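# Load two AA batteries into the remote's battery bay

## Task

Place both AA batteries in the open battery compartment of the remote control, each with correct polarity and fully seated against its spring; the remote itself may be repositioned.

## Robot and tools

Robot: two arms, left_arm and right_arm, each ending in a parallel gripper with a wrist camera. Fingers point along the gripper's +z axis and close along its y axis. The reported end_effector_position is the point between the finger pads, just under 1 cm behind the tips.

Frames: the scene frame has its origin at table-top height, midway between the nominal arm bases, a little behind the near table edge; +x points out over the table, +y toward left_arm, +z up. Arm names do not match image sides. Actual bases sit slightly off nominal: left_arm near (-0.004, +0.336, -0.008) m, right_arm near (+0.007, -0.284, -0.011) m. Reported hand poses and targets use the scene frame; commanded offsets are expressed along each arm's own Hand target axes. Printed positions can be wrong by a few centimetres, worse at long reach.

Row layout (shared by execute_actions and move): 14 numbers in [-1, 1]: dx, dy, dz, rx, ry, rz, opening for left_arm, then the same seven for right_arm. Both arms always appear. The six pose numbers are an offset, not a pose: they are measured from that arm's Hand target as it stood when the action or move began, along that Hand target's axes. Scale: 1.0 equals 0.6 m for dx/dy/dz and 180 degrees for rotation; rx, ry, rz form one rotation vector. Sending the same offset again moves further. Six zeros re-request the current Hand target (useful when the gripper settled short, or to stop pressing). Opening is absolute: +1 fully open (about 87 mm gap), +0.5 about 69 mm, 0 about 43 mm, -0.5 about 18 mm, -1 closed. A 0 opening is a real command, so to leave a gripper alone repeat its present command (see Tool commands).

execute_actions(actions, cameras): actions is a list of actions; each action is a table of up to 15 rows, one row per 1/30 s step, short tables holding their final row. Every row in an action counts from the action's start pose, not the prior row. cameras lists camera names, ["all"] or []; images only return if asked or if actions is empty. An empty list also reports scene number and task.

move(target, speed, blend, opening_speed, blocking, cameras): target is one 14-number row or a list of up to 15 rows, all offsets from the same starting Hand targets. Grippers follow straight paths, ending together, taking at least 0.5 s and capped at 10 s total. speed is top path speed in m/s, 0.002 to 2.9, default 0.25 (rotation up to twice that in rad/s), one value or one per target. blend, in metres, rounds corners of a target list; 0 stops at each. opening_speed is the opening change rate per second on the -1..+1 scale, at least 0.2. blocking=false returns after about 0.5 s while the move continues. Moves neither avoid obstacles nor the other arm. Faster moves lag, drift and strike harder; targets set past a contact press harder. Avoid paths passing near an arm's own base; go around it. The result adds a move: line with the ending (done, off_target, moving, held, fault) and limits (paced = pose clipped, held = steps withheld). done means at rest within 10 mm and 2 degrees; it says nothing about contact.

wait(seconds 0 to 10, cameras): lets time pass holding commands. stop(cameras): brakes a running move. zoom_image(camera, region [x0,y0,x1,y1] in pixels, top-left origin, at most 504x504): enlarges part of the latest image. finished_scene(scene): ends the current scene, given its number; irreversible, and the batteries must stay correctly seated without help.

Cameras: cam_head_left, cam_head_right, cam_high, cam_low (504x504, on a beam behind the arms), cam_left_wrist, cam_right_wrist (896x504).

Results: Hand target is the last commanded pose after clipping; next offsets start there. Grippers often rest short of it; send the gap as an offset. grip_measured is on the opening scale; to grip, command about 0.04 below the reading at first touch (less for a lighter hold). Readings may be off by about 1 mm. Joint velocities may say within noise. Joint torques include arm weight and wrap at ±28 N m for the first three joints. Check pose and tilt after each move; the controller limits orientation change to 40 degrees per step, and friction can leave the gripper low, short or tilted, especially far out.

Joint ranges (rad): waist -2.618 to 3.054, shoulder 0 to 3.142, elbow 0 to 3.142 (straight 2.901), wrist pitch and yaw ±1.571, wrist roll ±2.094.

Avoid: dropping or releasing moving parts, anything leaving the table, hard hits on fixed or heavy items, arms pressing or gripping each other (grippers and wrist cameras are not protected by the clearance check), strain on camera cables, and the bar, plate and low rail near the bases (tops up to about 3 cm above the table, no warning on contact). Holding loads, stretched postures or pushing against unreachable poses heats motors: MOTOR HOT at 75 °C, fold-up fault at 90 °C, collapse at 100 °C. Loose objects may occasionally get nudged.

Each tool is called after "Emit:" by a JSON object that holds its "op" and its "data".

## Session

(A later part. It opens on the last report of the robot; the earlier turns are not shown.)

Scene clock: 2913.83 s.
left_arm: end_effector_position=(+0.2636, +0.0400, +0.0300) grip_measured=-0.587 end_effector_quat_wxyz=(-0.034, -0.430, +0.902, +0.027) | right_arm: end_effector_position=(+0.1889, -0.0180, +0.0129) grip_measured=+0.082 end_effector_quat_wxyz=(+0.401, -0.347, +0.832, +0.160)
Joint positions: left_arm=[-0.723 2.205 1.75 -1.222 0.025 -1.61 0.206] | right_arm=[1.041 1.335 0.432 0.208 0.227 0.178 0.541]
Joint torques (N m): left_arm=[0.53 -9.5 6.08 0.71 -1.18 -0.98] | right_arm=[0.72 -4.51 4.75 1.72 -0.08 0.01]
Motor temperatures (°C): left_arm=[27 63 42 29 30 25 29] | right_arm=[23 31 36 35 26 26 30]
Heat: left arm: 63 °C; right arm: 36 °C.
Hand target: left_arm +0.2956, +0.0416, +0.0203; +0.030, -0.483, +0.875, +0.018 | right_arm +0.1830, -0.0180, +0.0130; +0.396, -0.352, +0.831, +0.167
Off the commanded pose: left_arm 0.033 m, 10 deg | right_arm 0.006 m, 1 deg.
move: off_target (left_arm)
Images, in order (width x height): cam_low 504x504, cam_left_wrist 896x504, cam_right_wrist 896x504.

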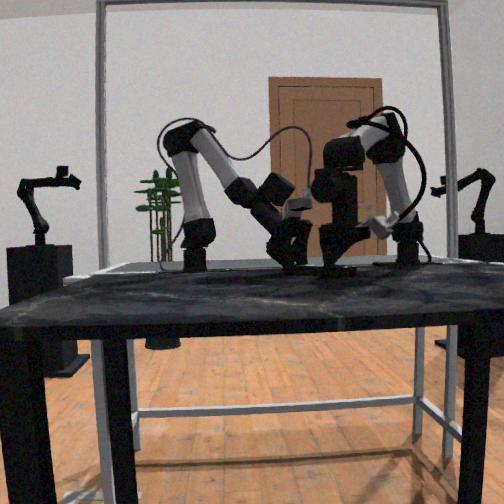

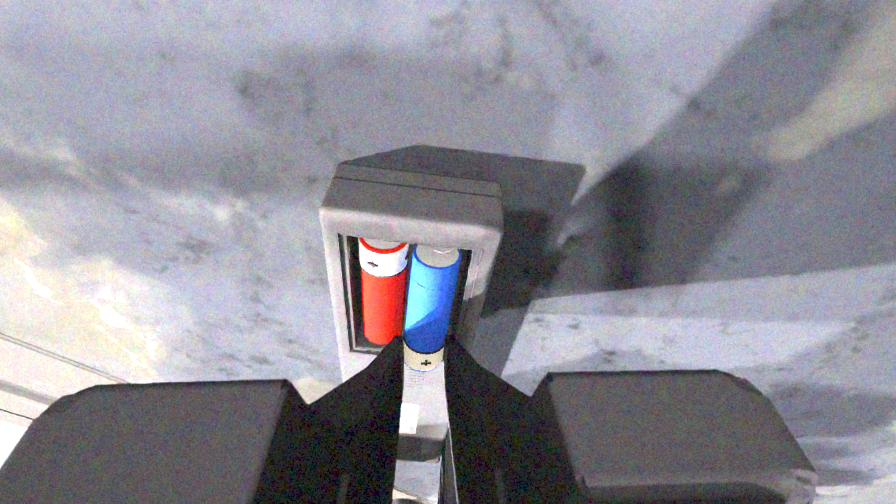

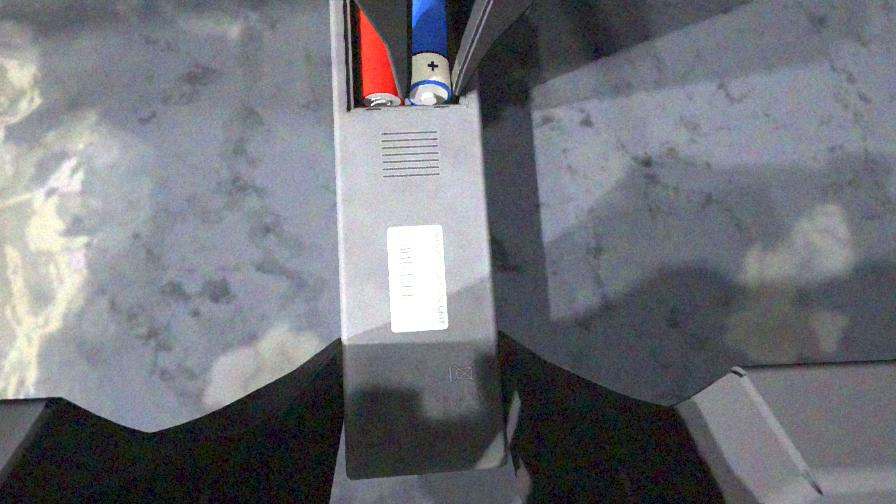

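Emit:
{"op": "move", "data": {"target": [-0.01267, -0.00275, 0.00589, 0, -0.0333, 0, -0.69, 0, 0, 0, 0, 0, 0, 0.03], "speed": 0.04, "cameras": ["cam_left_wrist", "cam_right_wrist", "cam_low"]}}

Emit:
{"op": "zoom_image", "data": {"camera": "cam_right_wrist", "region": [300, 0, 600, 200]}}

Emit:
{"op": "zoom_image", "data": {"camera": "cam_left_wrist", "region": [300, 180, 560, 380]}}

Scene clock: 2969.30 s.
left_arm: end_effector_position=(+0.2632, +0.0400, +0.0301) grip_measured=-0.590 end_effector_quat_wxyz=(+0.002, -0.445, +0.895, +0.044) | right_arm: end_effector_position=(+0.1889, -0.0179, +0.0129) grip_measured=+0.082 end_effector_quat_wxyz=(+0.401, -0.346, +0.833, +0.161)
Joint positions: left_arm=[-0.757 2.202 1.757 -1.239 -0.049 -1.681 0.205] | right_arm=[1.041 1.335 0.432 0.208 0.227 0.18 0.541]
Joint torques (N m): left_arm=[1.07 -7.84 7.84 0.6 -1.56 -0.59] | right_arm=[0.69 -4.51 4.75 1.72 -0.08 0.02]
Motor temperatures (°C): left_arm=[27 60 41 30 31 26 29] | right_arm=[23 31 36 35 26 26 30]
Heat: left arm: 60 °C; right arm: 36 °C.
Hand target: left_arm +0.3012, +0.0473, +0.0173; +0.076, -0.482, +0.872, +0.043 | right_arm +0.1830, -0.0180, +0.0130; +0.396, -0.352, +0.831, +0.167
Off the commanded pose: left_arm 0.041 m, 10 deg | right_arm 0.006 m, 1 deg.
move: off_target (left_arm)
Images, in order (width x height): cam_low 504x504, cam_left_wrist 896x504, cam_right_wrist 896x504.

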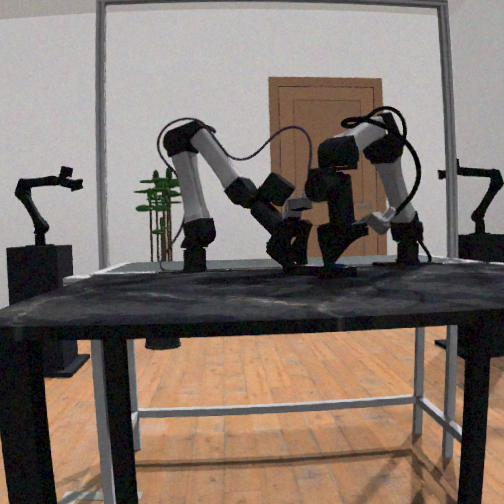

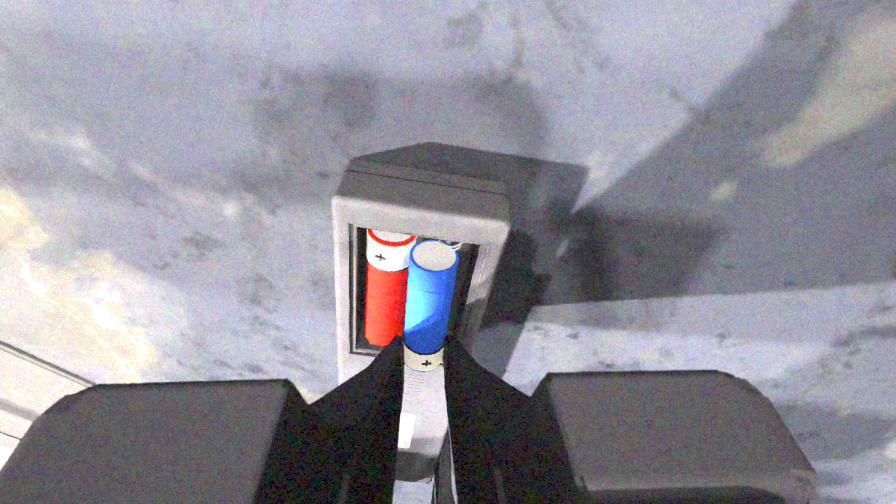

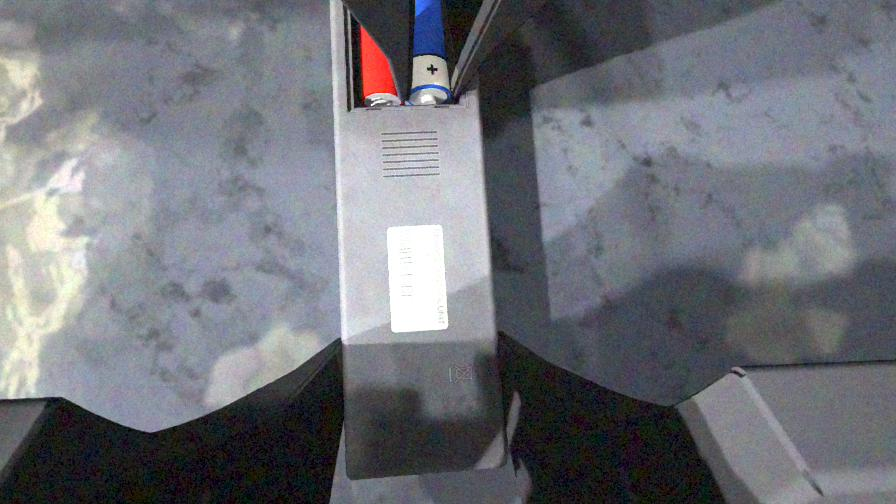

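Scaled by 1.680 from the camera's 896x504 image, which has a finer 1280x720 frame.

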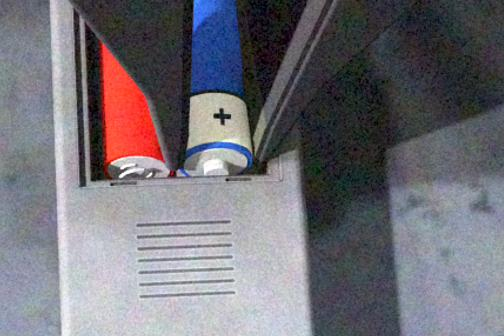

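Scaled by 1.938 from the camera's 896x504 image, which has a finer 1280x720 frame.

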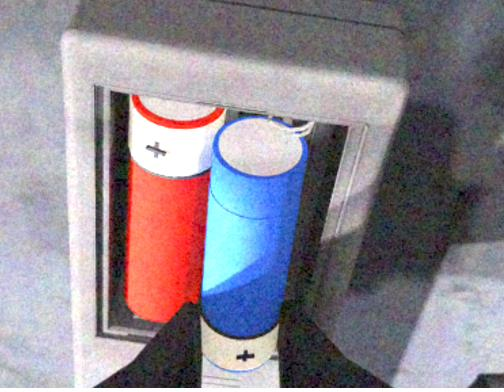

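Emit:
{"op": "move", "data": {"target": [0, 0, 0, 0, 0.0667, 0.0444, -0.69, 0, 0, 0, 0, 0, 0, 0.03], "speed": 0.04, "cameras": ["cam_left_wrist", "cam_right_wrist"]}}

Emit:
{"op": "zoom_image", "data": {"camera": "cam_right_wrist", "region": [300, 0, 600, 200]}}

Emit:
{"op": "zoom_image", "data": {"camera": "cam_left_wrist", "region": [300, 180, 560, 380]}}

Scene clock: 2987.47 s.
left_arm: end_effector_position=(+0.2645, +0.0414, +0.0294) grip_measured=-0.597 end_effector_quat_wxyz=(-0.070, -0.406, +0.911, +0.012) | right_arm: end_effector_position=(+0.1892, -0.0175, +0.0134) grip_measured=+0.082 end_effector_quat_wxyz=(+0.402, -0.347, +0.832, +0.161)
Joint positions: left_arm=[-0.688 2.222 1.757 -1.221 0.097 -1.521 0.201] | right_arm=[1.041 1.335 0.433 0.208 0.227 0.178 0.541]
Joint torques (N m): left_arm=[2.41 -8.18 7.9 0.74 -0.86 0.04] | right_arm=[0.7 -4.49 4.75 1.73 -0.08 0.02]
Motor temperatures (°C): left_arm=[27 58 41 29 32 26 29] | right_arm=[23 31 36 35 26 26 30]
Heat: left arm: 58 °C; right arm: 36 °C.
Hand target: left_arm +0.3012, +0.0473, +0.0173; -0.019, -0.422, +0.907, -0.002 | right_arm +0.1830, -0.0180, +0.0130; +0.396, -0.352, +0.831, +0.167
Off the commanded pose: left_arm 0.039 m, 6 deg | right_arm 0.006 m, 1 deg.
move: off_target (left_arm)
Images, in order (width x height): cam_left_wrist 896x504, cam_right_wrist 896x504.

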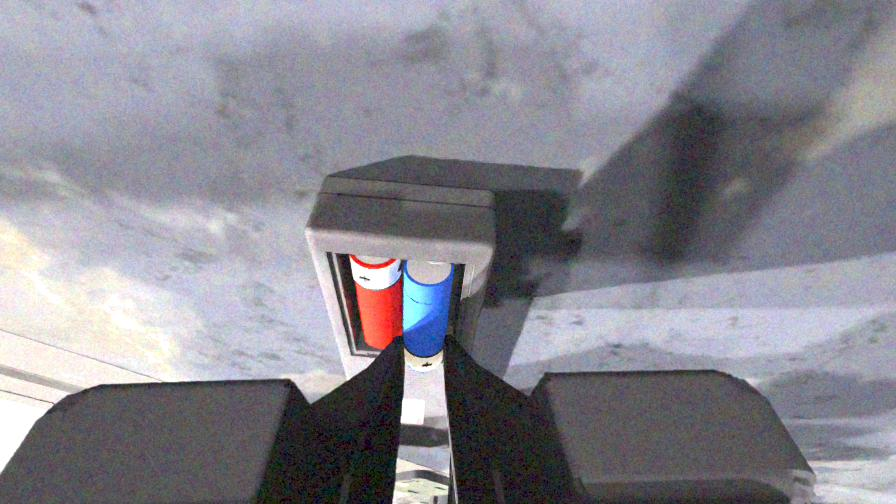

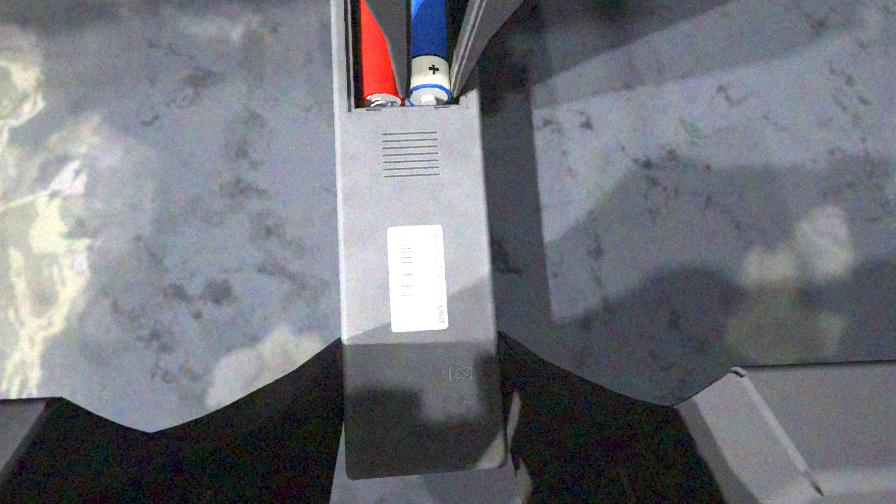

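Scaled by 1.680 from the camera's 896x504 image, which has a finer 1280x720 frame.

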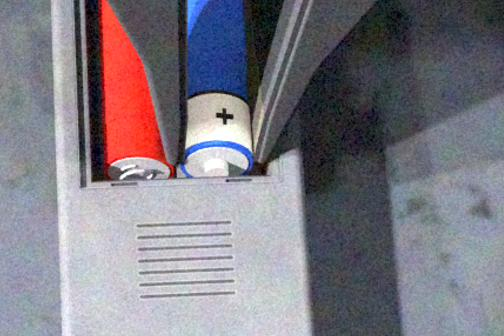

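Scaled by 1.938 from the camera's 896x504 image, which has a finer 1280x720 frame.

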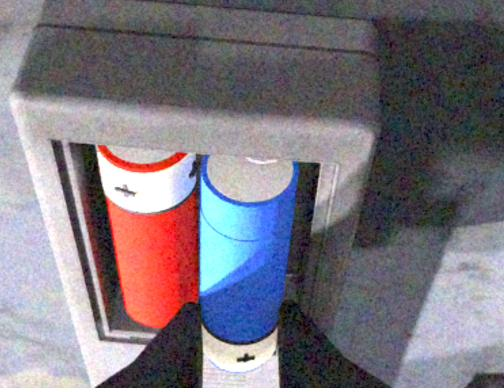

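Emit:
{"op": "move", "data": {"target": [-0.0083, 0, 0.01, 0, 0, 0, -0.69, 0, 0, 0, 0, 0, 0, 0.03], "speed": 0.04, "cameras": ["cam_left_wrist", "cam_right_wrist", "cam_low"]}}

Emit:
{"op": "zoom_image", "data": {"camera": "cam_right_wrist", "region": [300, 0, 600, 200]}}

Emit:
{"op": "zoom_image", "data": {"camera": "cam_left_wrist", "region": [300, 180, 560, 380]}}

Emit:
{"op": "zoom_image", "data": {"camera": "cam_low", "region": [290, 220, 370, 290]}}

Scene clock: 2997.33 s.
left_arm: end_effector_position=(+0.2651, +0.0418, +0.0291) grip_measured=-0.597 end_effector_quat_wxyz=(-0.076, -0.404, +0.911, +0.009) | right_arm: end_effector_position=(+0.1892, -0.0175, +0.0134) grip_measured=+0.082 end_effector_quat_wxyz=(+0.402, -0.347, +0.832, +0.161)
Joint positions: left_arm=[-0.68 2.225 1.757 -1.219 0.111 -1.509 0.201] | right_arm=[1.041 1.335 0.433 0.208 0.227 0.178 0.541]
Joint torques (N m): left_arm=[2.77 -8.01 6.5 0.88 -1.01 0.02] | right_arm=[0.69 -4.48 4.75 1.73 -0.08 0.02]
Motor temperatures (°C): left_arm=[28 58 41 30 31 25 29] | right_arm=[23 31 36 35 26 26 30]
Heat: left arm: 58 °C; right arm: 36 °C.
Hand target: left_arm +0.3042, +0.0510, +0.0111; -0.019, -0.422, +0.907, -0.002 | right_arm +0.1830, -0.0180, +0.0130; +0.396, -0.352, +0.831, +0.167
Off the commanded pose: left_arm 0.044 m, 7 deg | right_arm 0.006 m, 1 deg.
move: off_target (left_arm)
Images, in order (width x height): cam_low 504x504, cam_left_wrist 896x504, cam_right_wrist 896x504.

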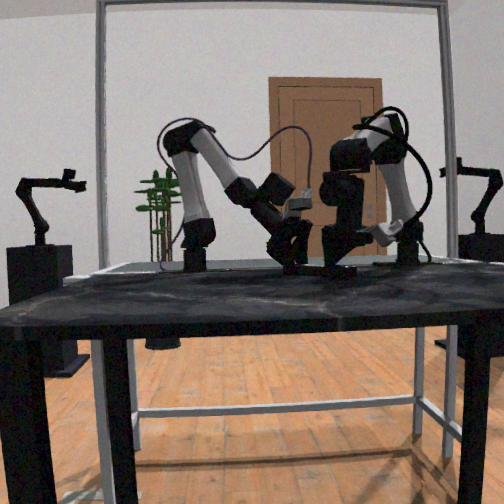

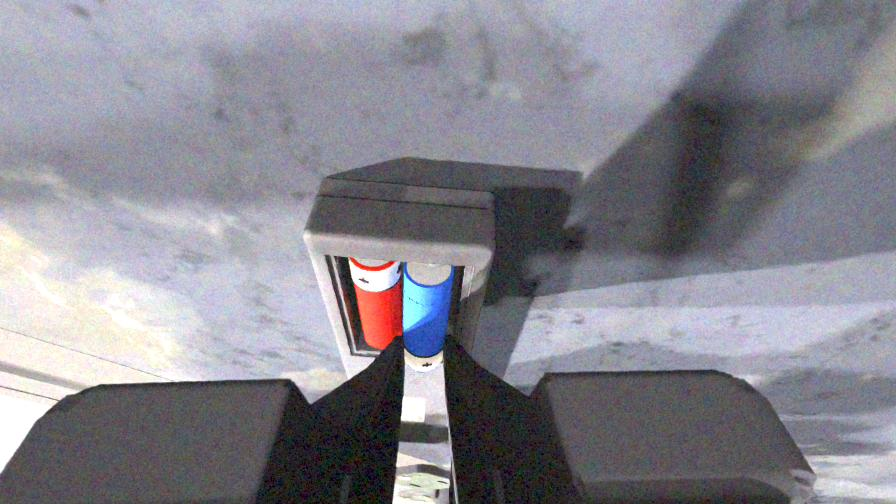

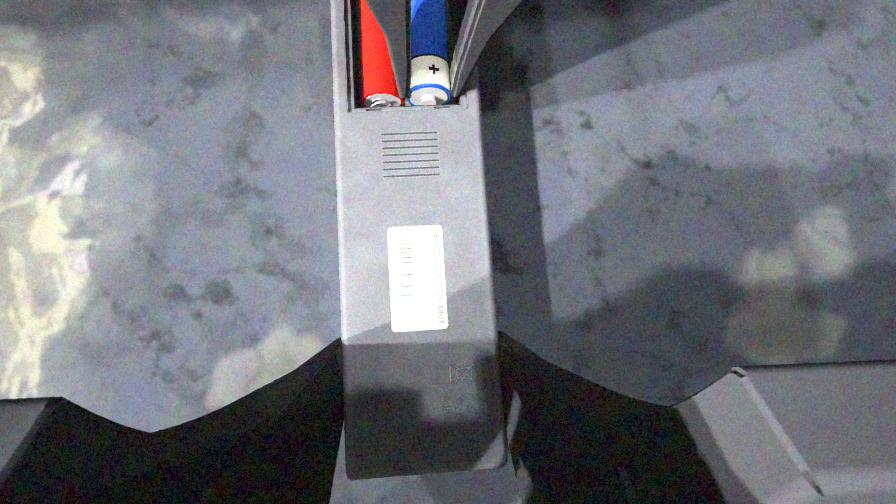

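Scaled by 1.680 from the camera's 896x504 image, which has a finer 1280x720 frame.

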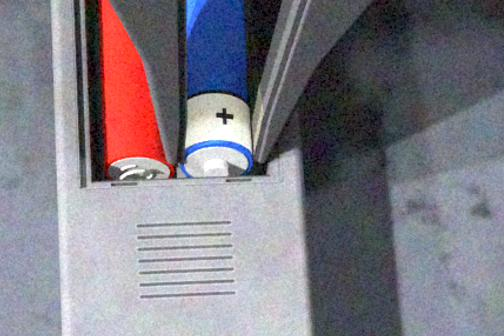

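Scaled by 1.938 from the camera's 896x504 image, which has a finer 1280x720 frame.

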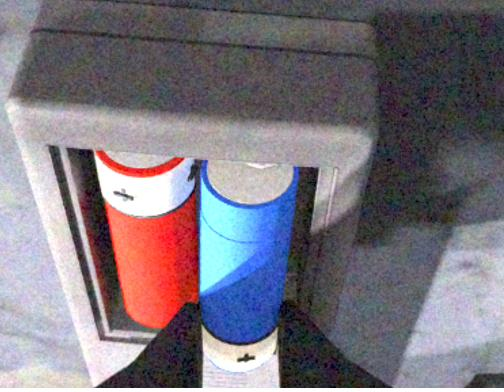

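Scaled by 6.300 from the camera's 504x504 image, which has a finer 720x720 frame.

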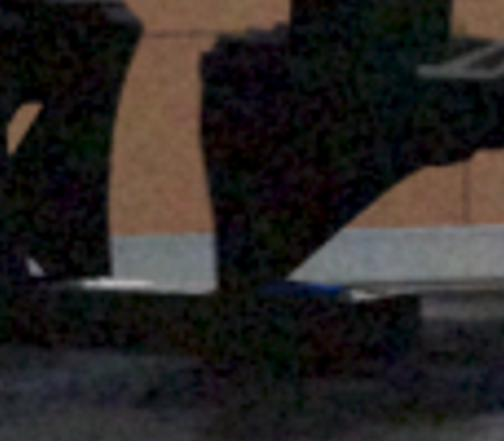

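Emit:
{"op": "move", "data": {"target": [0.0461, 0.02433, -0.02305, 0, 0, 0, -0.69, 0, 0, 0, 0, 0, 0, 0.03], "speed": 0.06}}

Emit:
{"op": "move", "data": {"target": [0, 0, 0, 0, 0, 0, -0.38, 0, 0, 0, 0, 0, 0, 0.03], "opening_speed": 0.3, "speed": 0.06, "cameras": ["cam_left_wrist", "cam_right_wrist", "cam_low"]}}

Emit:
{"op": "zoom_image", "data": {"camera": "cam_right_wrist", "region": [300, 0, 600, 200]}}

Emit:
{"op": "zoom_image", "data": {"camera": "cam_left_wrist", "region": [300, 180, 560, 380]}}

Scene clock: 3009.43 s.
left_arm: end_effector_position=(+0.2626, +0.0403, +0.0292) grip_measured=-0.597 end_effector_quat_wxyz=(-0.057, -0.406, +0.912, +0.008) | right_arm: end_effector_position=(+0.1887, -0.0182, +0.0126) grip_measured=+0.082 end_effector_quat_wxyz=(+0.400, -0.347, +0.833, +0.160)
Joint positions: left_arm=[-0.7 2.199 1.725 -1.192 0.08 -1.535 0.201] | right_arm=[1.041 1.335 0.432 0.207 0.227 0.18 0.541]
Joint torques (N m): left_arm=[-0.36 -11.33 4.31 0.6 -0.64 -0.32] | right_arm=[0.7 -4.49 4.75 1.73 -0.08 0.03]
Motor temperatures (°C): left_arm=[28 58 41 30 31 25 29] | right_arm=[23 31 36 35 26 26 30]
Heat: left arm: 58 °C; right arm: 36 °C.
Hand target: left_arm +0.2756, +0.0395, +0.0261; -0.019, -0.422, +0.907, -0.002 | right_arm +0.1830, -0.0180, +0.0130; +0.396, -0.352, +0.831, +0.167
Off the commanded pose: left_arm 0.013 m, 5 deg | right_arm 0.006 m, 1 deg.
move: off_target (left_arm)

Scene clock: 3010.97 s.
left_arm: end_effector_position=(+0.2597, +0.0419, +0.0299) grip_measured=-0.381 end_effector_quat_wxyz=(-0.060, -0.407, +0.911, +0.013) | right_arm: end_effector_position=(+0.1886, -0.0181, +0.0126) grip_measured=+0.082 end_effector_quat_wxyz=(+0.400, -0.345, +0.834, +0.161)
Joint positions: left_arm=[-0.702 2.196 1.722 -1.203 0.08 -1.538 0.31] | right_arm=[1.041 1.335 0.432 0.207 0.227 0.183 0.541]
Joint torques (N m): left_arm=[-0.36 -11.1 4.53 0.67 -0.64 -0.28] | right_arm=[0.69 -4.49 4.74 1.74 -0.08 0.02]
Motor temperatures (°C): left_arm=[28 58 41 30 31 25 29] | right_arm=[23 31 36 35 26 26 30]
Heat: left arm: 58 °C; right arm: 36 °C.
Hand target: left_arm +0.2756, +0.0395, +0.0261; -0.019, -0.422, +0.907, -0.002 | right_arm +0.1830, -0.0180, +0.0130; +0.396, -0.352, +0.831, +0.167
Off the commanded pose: left_arm 0.017 m, 5 deg | right_arm 0.006 m, 1 deg.
move: off_target (left_arm)
Images, in order (width x height): cam_low 504x504, cam_left_wrist 896x504, cam_right_wrist 896x504.

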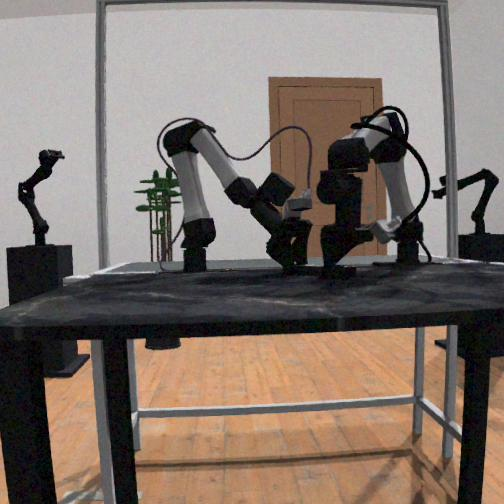

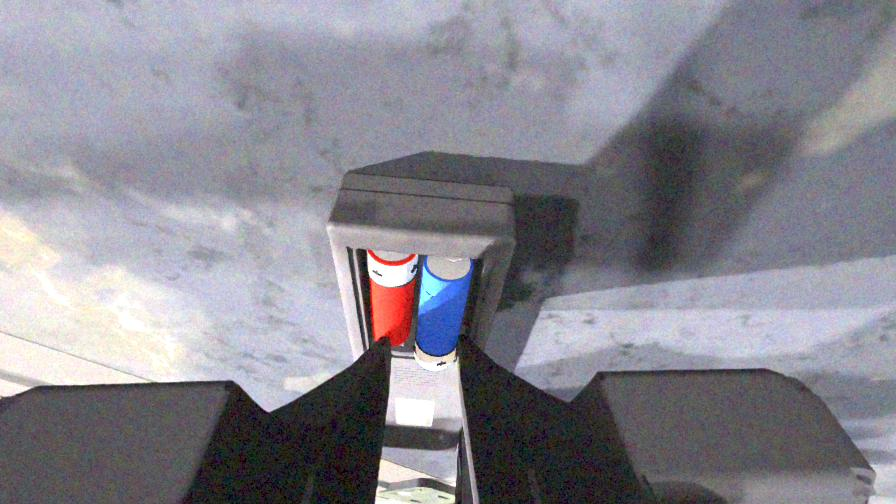

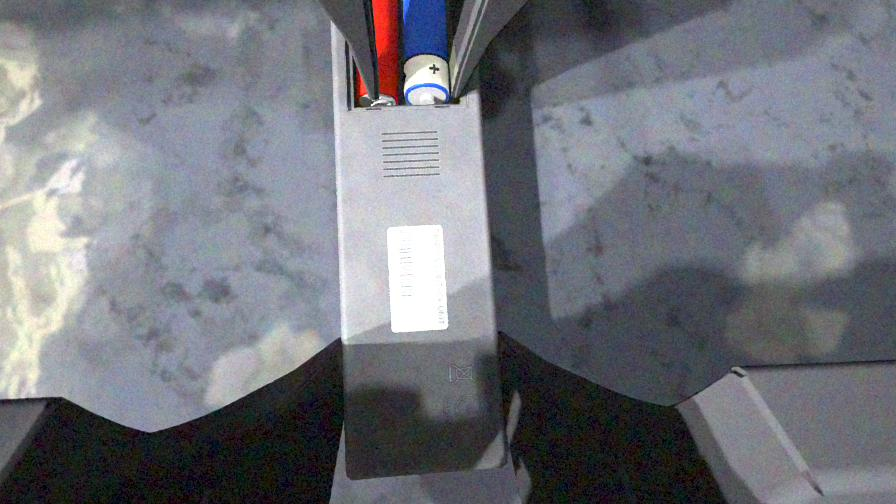

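Scaled by 1.680 from the camera's 896x504 image, which has a finer 1280x720 frame.

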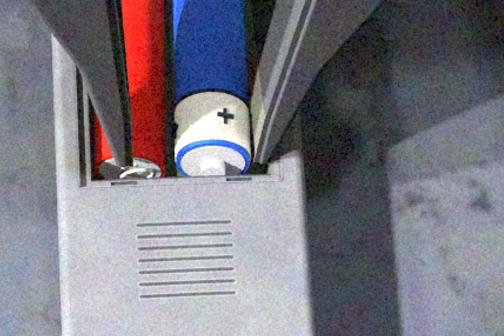

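Scaled by 1.938 from the camera's 896x504 image, which has a finer 1280x720 frame.

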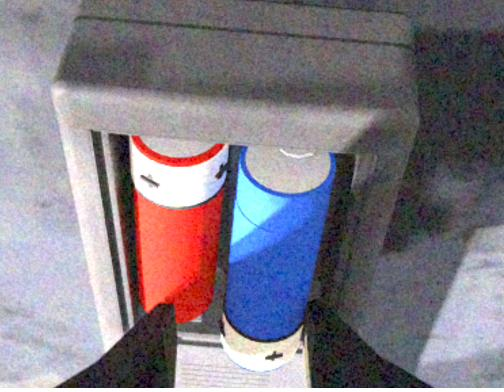

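Emit:
{"op": "move", "data": {"target": [0.0024, 0.0008, -0.0667, 0, 0.0556, 0.0222, -0.38, 0, 0, 0, 0, 0, 0, 0.03], "speed": 0.08, "cameras": ["cam_left_wrist", "cam_right_wrist", "cam_low"]}}

Emit:
{"op": "zoom_image", "data": {"camera": "cam_right_wrist", "region": [300, 0, 600, 200]}}

Emit:
{"op": "zoom_image", "data": {"camera": "cam_low", "region": [290, 220, 370, 290]}}

Scene clock: 3042.53 s.
left_arm: end_effector_position=(+0.2695, +0.0481, +0.0528) grip_measured=-0.380 end_effector_quat_wxyz=(-0.101, -0.393, +0.914, -0.017) | right_arm: end_effector_position=(+0.1886, -0.0181, +0.0126) grip_measured=+0.082 end_effector_quat_wxyz=(+0.400, -0.345, +0.834, +0.161)
Joint positions: left_arm=[-0.636 2.196 1.789 -1.268 0.174 -1.442 0.31] | right_arm=[1.041 1.335 0.432 0.207 0.227 0.183 0.541]
Joint torques (N m): left_arm=[0.25 -10.82 10.18 0.04 0.18 0.14] | right_arm=[0.7 -4.52 4.74 1.73 -0.09 0.02]
Motor temperatures (°C): left_arm=[28 60 40 30 30 25 28] | right_arm=[23 31 36 35 26 26 30]
Heat: left arm: 60 °C; right arm: 36 °C.
Hand target: left_arm +0.2756, +0.0395, +0.0661; -0.098, -0.388, +0.916, -0.039 | right_arm +0.1830, -0.0180, +0.0130; +0.396, -0.352, +0.831, +0.167
Off the commanded pose: left_arm 0.017 m, 3 deg | right_arm 0.006 m, 1 deg.
move: off_target (left_arm)
Images, in order (width x height): cam_low 504x504, cam_left_wrist 896x504, cam_right_wrist 896x504.

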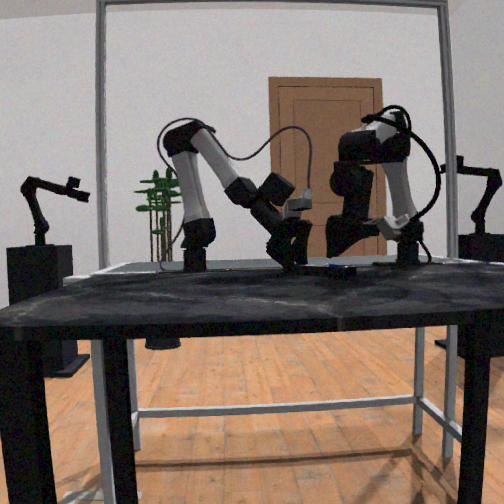

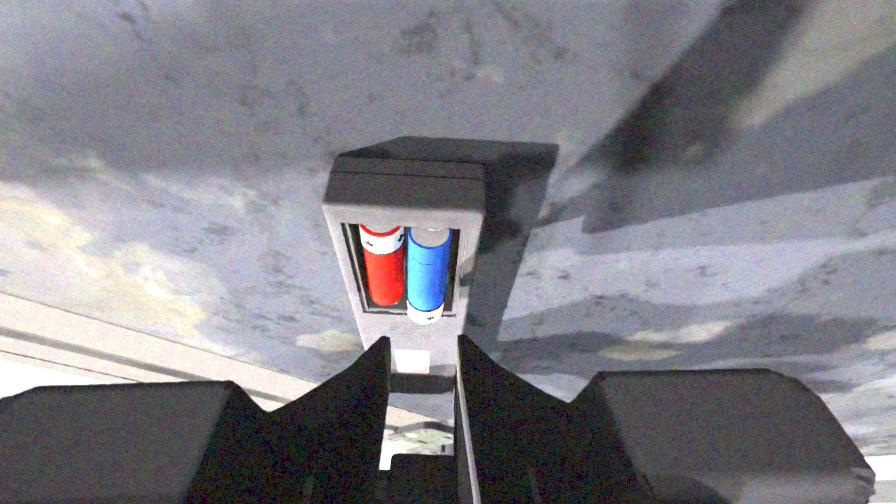

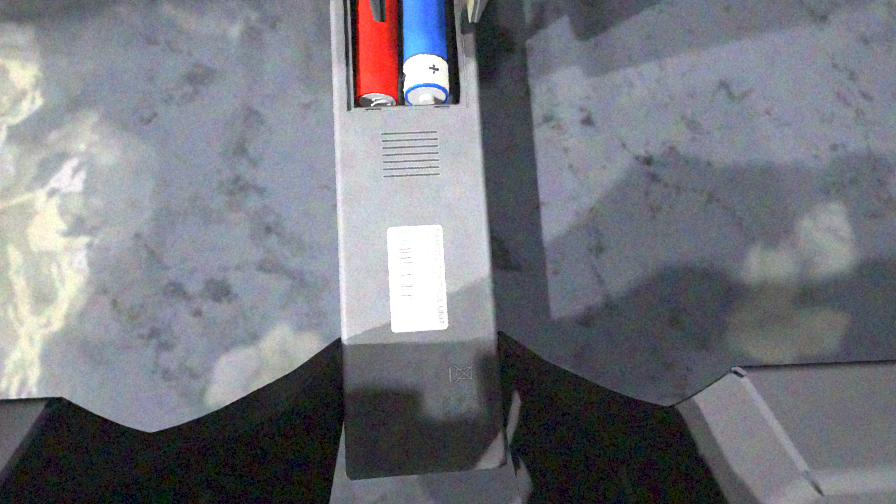

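Scaled by 1.680 from the camera's 896x504 image, which has a finer 1280x720 frame.

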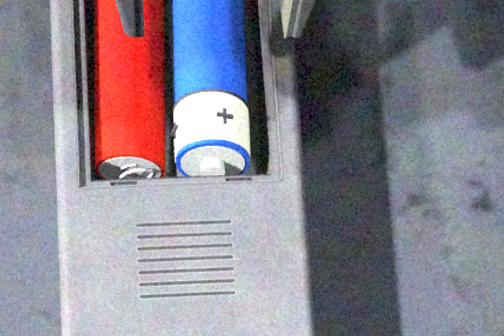

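Scaled by 6.300 from the camera's 504x504 image, which has a finer 720x720 frame.

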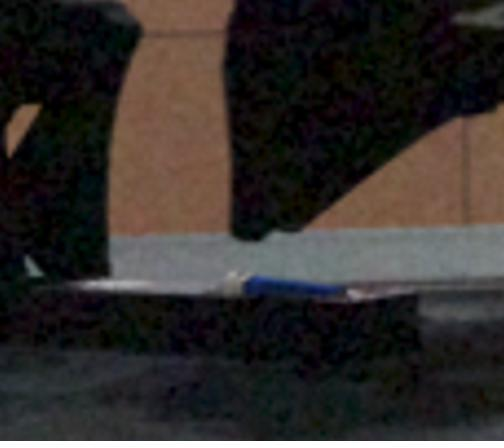

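Emit:
{"op": "move", "data": {"target": [0.05612, 0.01002, 0.02343, 0, 0, 0, -1, 0, 0, 0, 0, 0, 0, 0.03], "opening_speed": 1.0, "speed": 0.06, "cameras": ["cam_left_wrist", "cam_right_wrist", "cam_low"]}}

Emit:
{"op": "zoom_image", "data": {"camera": "cam_low", "region": [270, 200, 370, 290]}}

Scene clock: 3069.40 s.
left_arm: end_effector_position=(+0.2450, +0.0269, +0.0429) grip_measured=-0.989 end_effector_quat_wxyz=(-0.105, -0.384, +0.917, -0.010) | right_arm: end_effector_position=(+0.1886, -0.0181, +0.0126) grip_measured=+0.082 end_effector_quat_wxyz=(+0.400, -0.345, +0.834, +0.161)
Joint positions: left_arm=[-0.712 2.196 1.747 -1.23 0.182 -1.497 0.006] | right_arm=[1.041 1.335 0.432 0.207 0.227 0.183 0.541]
Joint torques (N m): left_arm=[-0.39 -14.15 5.45 0.28 0.18 -0.14] | right_arm=[0.7 -4.51 4.74 1.73 -0.09 0.02]
Motor temperatures (°C): left_arm=[27 61 42 29 30 25 28] | right_arm=[23 31 36 35 26 26 30]
Heat: left arm: 61 °C; right arm: 36 °C.
Hand target: left_arm +0.2464, +0.0179, +0.0595; -0.098, -0.388, +0.916, -0.039 | right_arm +0.1830, -0.0180, +0.0130; +0.396, -0.352, +0.831, +0.167
Off the commanded pose: left_arm 0.019 m, 4 deg | right_arm 0.006 m, 1 deg.
move: off_target (left_arm)
Images, in order (width x height): cam_low 504x504, cam_left_wrist 896x504, cam_right_wrist 896x504.

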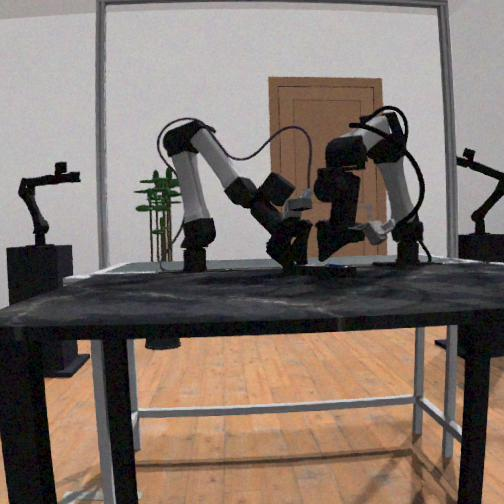

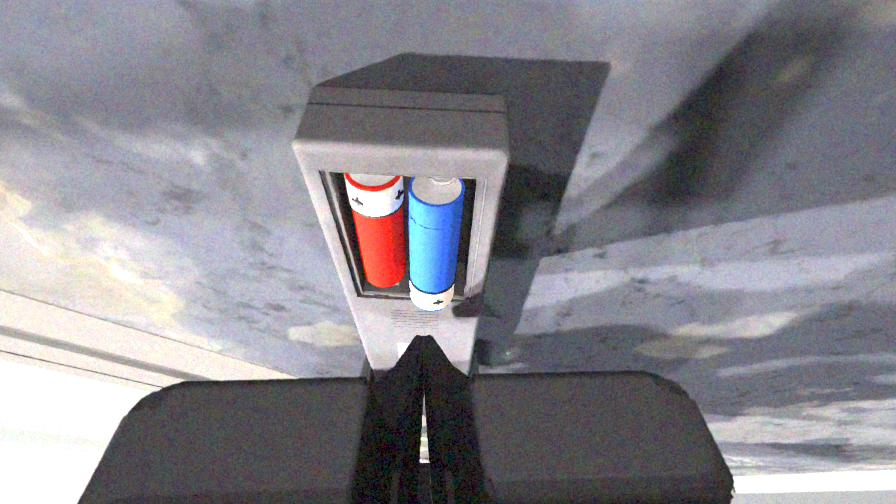

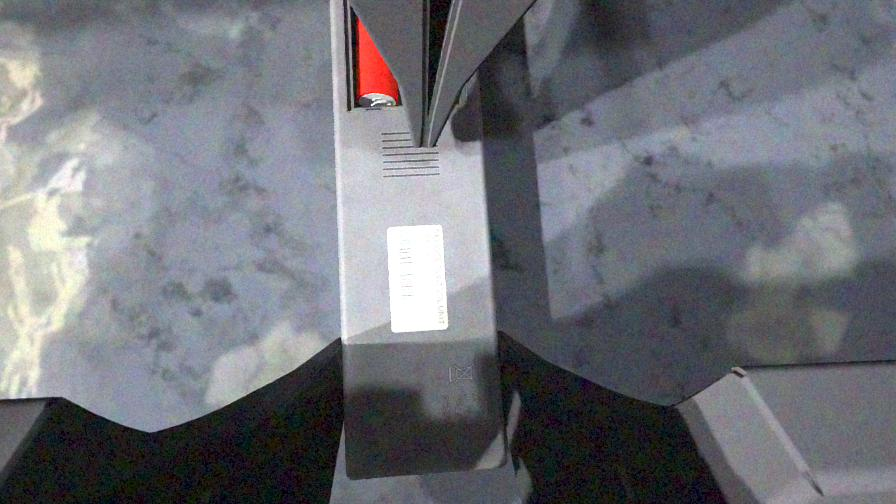

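Scaled by 5.040 from the camera's 504x504 image, which has a finer 720x720 frame.

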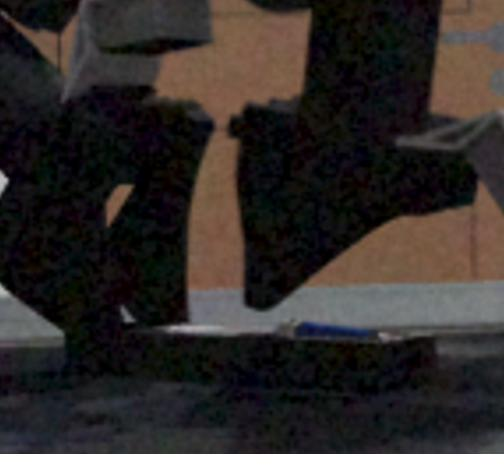

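Emit:
{"op": "zoom_image", "data": {"camera": "cam_left_wrist", "region": [290, 150, 530, 350]}}

Scaled by 2.100 from the camera's 896x504 image, which has a finer 1280x720 frame.

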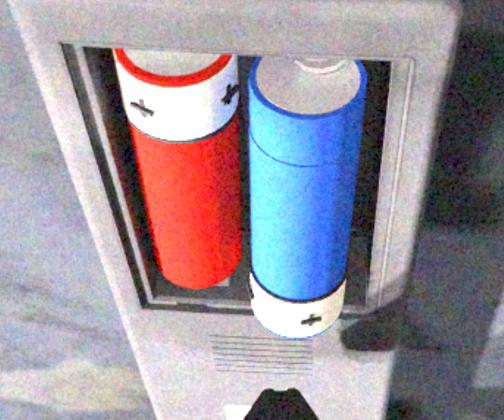

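Emit:
{"op": "move", "data": {"target": [-0.0052, -0.00167, 0.0468, 0, 0, 0, -1, 0, 0, 0, 0, 0, 0, 0.03], "speed": 0.06, "cameras": ["cam_left_wrist", "cam_right_wrist", "cam_low"]}}

Emit:
{"op": "zoom_image", "data": {"camera": "cam_low", "region": [270, 200, 370, 290]}}

Emit:
{"op": "zoom_image", "data": {"camera": "cam_left_wrist", "region": [290, 200, 530, 400]}}

Scene clock: 3100.17 s.
left_arm: end_effector_position=(+0.2422, +0.0265, +0.0327) grip_measured=-0.989 end_effector_quat_wxyz=(-0.108, -0.385, +0.917, -0.018) | right_arm: end_effector_position=(+0.1886, -0.0181, +0.0126) grip_measured=+0.082 end_effector_quat_wxyz=(+0.400, -0.345, +0.834, +0.161)
Joint positions: left_arm=[-0.712 2.185 1.685 -1.167 0.194 -1.5 0.006] | right_arm=[1.041 1.335 0.432 0.207 0.227 0.183 0.541]
Joint torques (N m): left_arm=[-0.85 -10.97 4.23 0.65 0.12 -0.17] | right_arm=[0.69 -4.46 4.74 1.73 -0.08 0.02]
Motor temperatures (°C): left_arm=[27 67 41 29 30 25 28] | right_arm=[23 31 36 35 26 26 30]
Heat: left arm: 67 °C; right arm: 36 °C.
Hand target: left_arm +0.2450, +0.0153, +0.0313; -0.098, -0.388, +0.916, -0.039 | right_arm +0.1830, -0.0180, +0.0130; +0.396, -0.352, +0.831, +0.167
Off the commanded pose: left_arm 0.012 m, 3 deg | right_arm 0.006 m, 1 deg.
move: off_target (left_arm)
Images, in order (width x height): cam_low 504x504, cam_left_wrist 896x504, cam_right_wrist 896x504.

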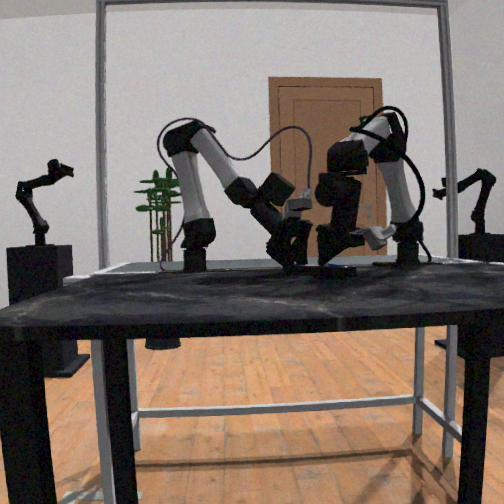

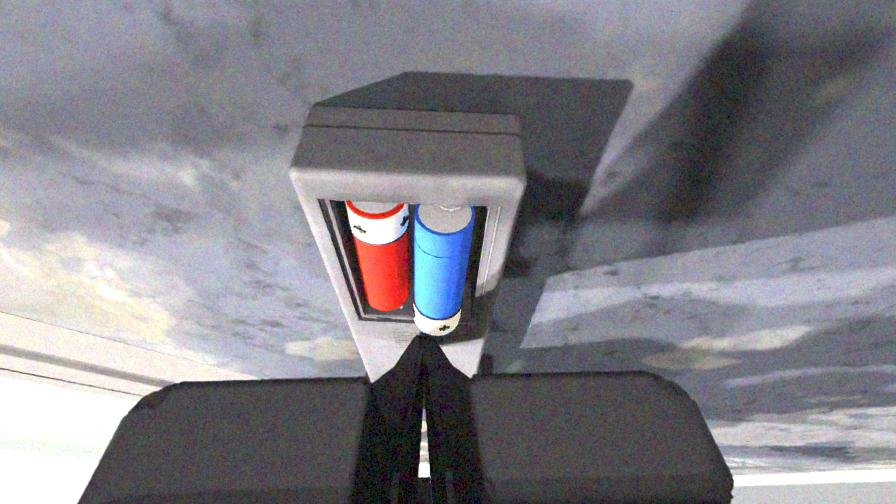

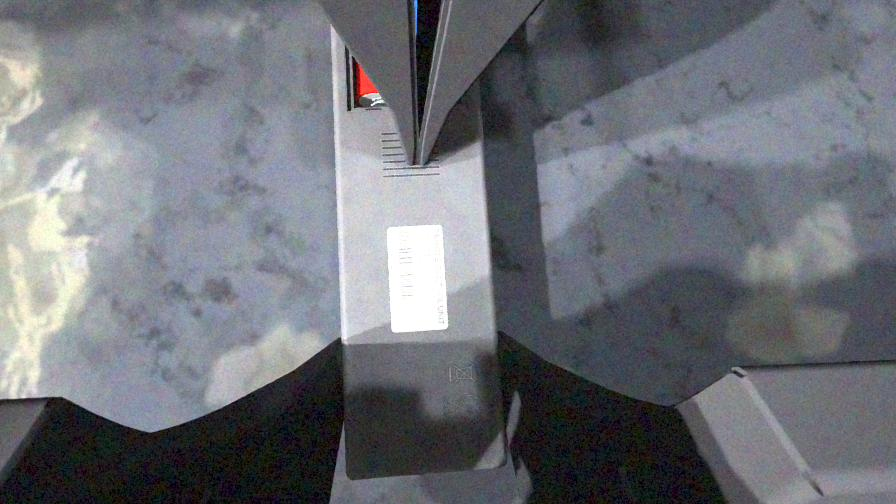

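Scaled by 5.040 from the camera's 504x504 image, which has a finer 720x720 frame.

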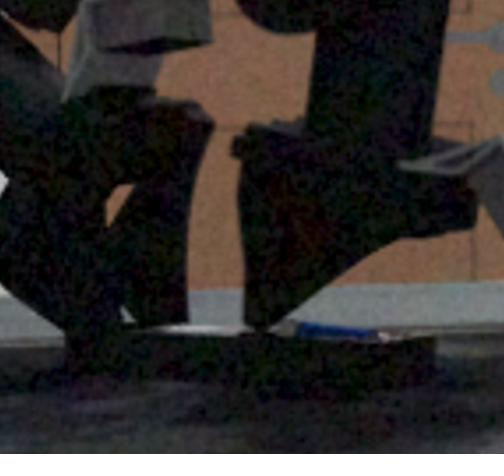

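Scaled by 2.100 from the camera's 896x504 image, which has a finer 1280x720 frame.

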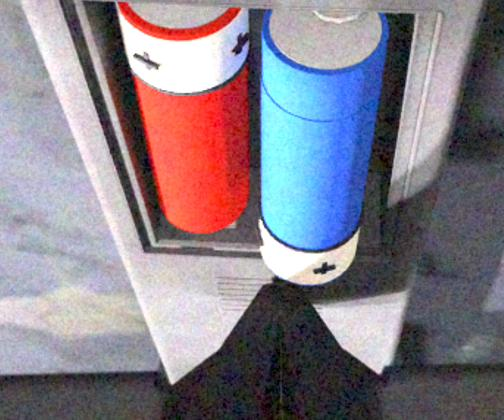

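Emit:
{"op": "move", "data": {"target": [0.00167, -0.01167, 0.0003, 0, 0, 0, -1, 0, 0, 0, 0, 0, 0, 0.03], "speed": 0.05, "cameras": ["cam_left_wrist"]}}

Emit:
{"op": "zoom_image", "data": {"camera": "cam_left_wrist", "region": [290, 200, 530, 400]}}

Scene clock: 3113.03 s.
left_arm: end_effector_position=(+0.2422, +0.0264, +0.0327) grip_measured=-0.989 end_effector_quat_wxyz=(-0.108, -0.385, +0.916, -0.018) | right_arm: end_effector_position=(+0.1886, -0.0181, +0.0126) grip_measured=+0.082 end_effector_quat_wxyz=(+0.400, -0.345, +0.834, +0.161)
Joint positions: left_arm=[-0.712 2.185 1.685 -1.167 0.194 -1.501 0.006] | right_arm=[1.041 1.335 0.432 0.207 0.227 0.183 0.541]
Joint torques (N m): left_arm=[-1.1 -8.83 8.2 0.52 0.11 -0.21] | right_arm=[0.72 -4.51 4.77 1.74 -0.08 0.03]
Motor temperatures (°C): left_arm=[27 68 40 29 30 25 28] | right_arm=[23 31 36 35 26 26 30]
Heat: left arm: 68 °C; right arm: 36 °C.
Hand target: left_arm +0.2494, +0.0097, +0.0314; -0.098, -0.388, +0.916, -0.039 | right_arm +0.1830, -0.0180, +0.0130; +0.396, -0.352, +0.831, +0.167
Off the commanded pose: left_arm 0.018 m, 3 deg | right_arm 0.006 m, 1 deg.
move: off_target (left_arm)
Images, in order (width x height): cam_left_wrist 896x504.

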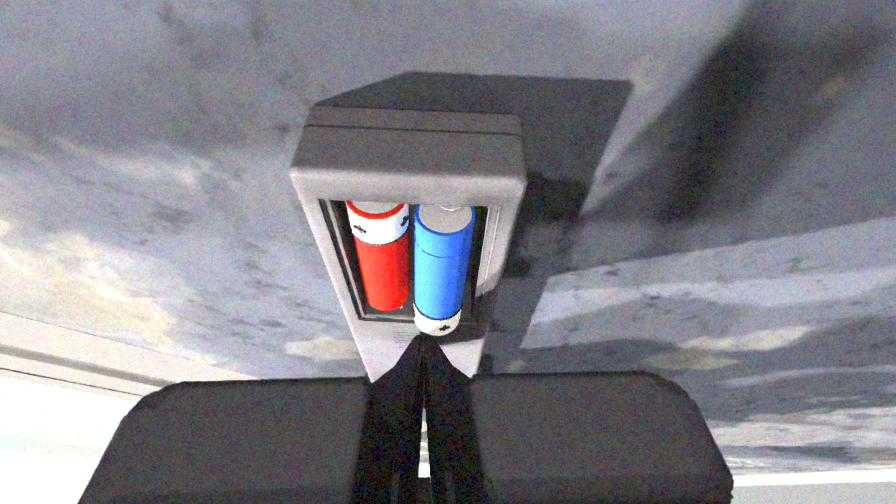

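Scaled by 2.100 from the camera's 896x504 image, which has a finer 1280x720 frame.

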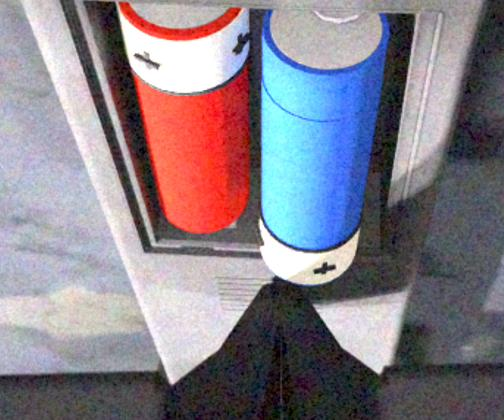

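Emit:
{"op": "move", "data": {"target": [[0.00347, 0, -0.0197, 0, 0, 0, -1, 0, 0, 0, 0, 0, 0, 0.03], [0, 0, 0, 0, 0, 0, -1, 0, 0, 0, 0, 0, 0, 0.03]], "speed": 0.05, "cameras": ["cam_left_wrist"]}}

Emit:
{"op": "zoom_image", "data": {"camera": "cam_left_wrist", "region": [290, 200, 530, 400]}}

Scene clock: 3121.70 s.
left_arm: end_effector_position=(+0.2448, +0.0205, +0.0333) grip_measured=-0.989 end_effector_quat_wxyz=(-0.103, -0.384, +0.917, -0.025) | right_arm: end_effector_position=(+0.1886, -0.0181, +0.0126) grip_measured=+0.082 end_effector_quat_wxyz=(+0.400, -0.345, +0.834, +0.161)
Joint positions: left_arm=[-0.72 2.191 1.699 -1.156 0.192 -1.508 0.006] | right_arm=[1.041 1.335 0.432 0.207 0.227 0.183 0.541]
Joint torques (N m): left_arm=[-0.57 -9.22 6.86 0.46 0.09 -0.14] | right_arm=[0.68 -4.53 4.75 1.74 -0.08 0.02]
Motor temperatures (°C): left_arm=[27 66 41 29 29 25 28] | right_arm=[23 31 36 35 26 26 30]
Heat: left arm: 66 °C; right arm: 36 °C.
Hand target: left_arm +0.2494, +0.0097, +0.0314; -0.098, -0.388, +0.916, -0.039 | right_arm +0.1830, -0.0180, +0.0130; +0.396, -0.352, +0.831, +0.167
Off the commanded pose: left_arm 0.012 m, 2 deg | right_arm 0.006 m, 1 deg.
move: off_target (left_arm)
Images, in order (width x height): cam_left_wrist 896x504.

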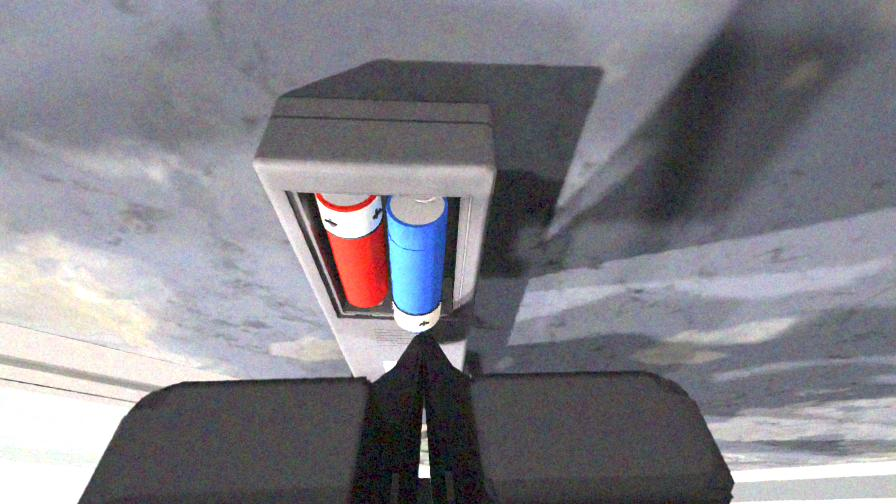

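Scaled by 2.100 from the camera's 896x504 image, which has a finer 1280x720 frame.

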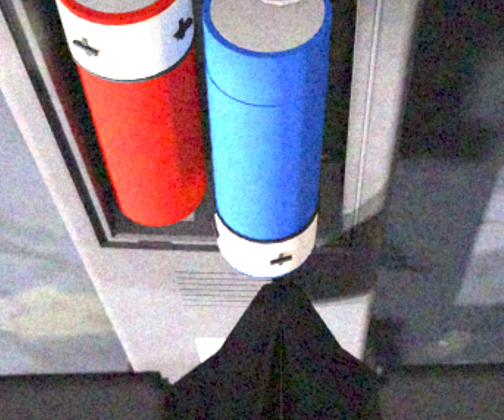

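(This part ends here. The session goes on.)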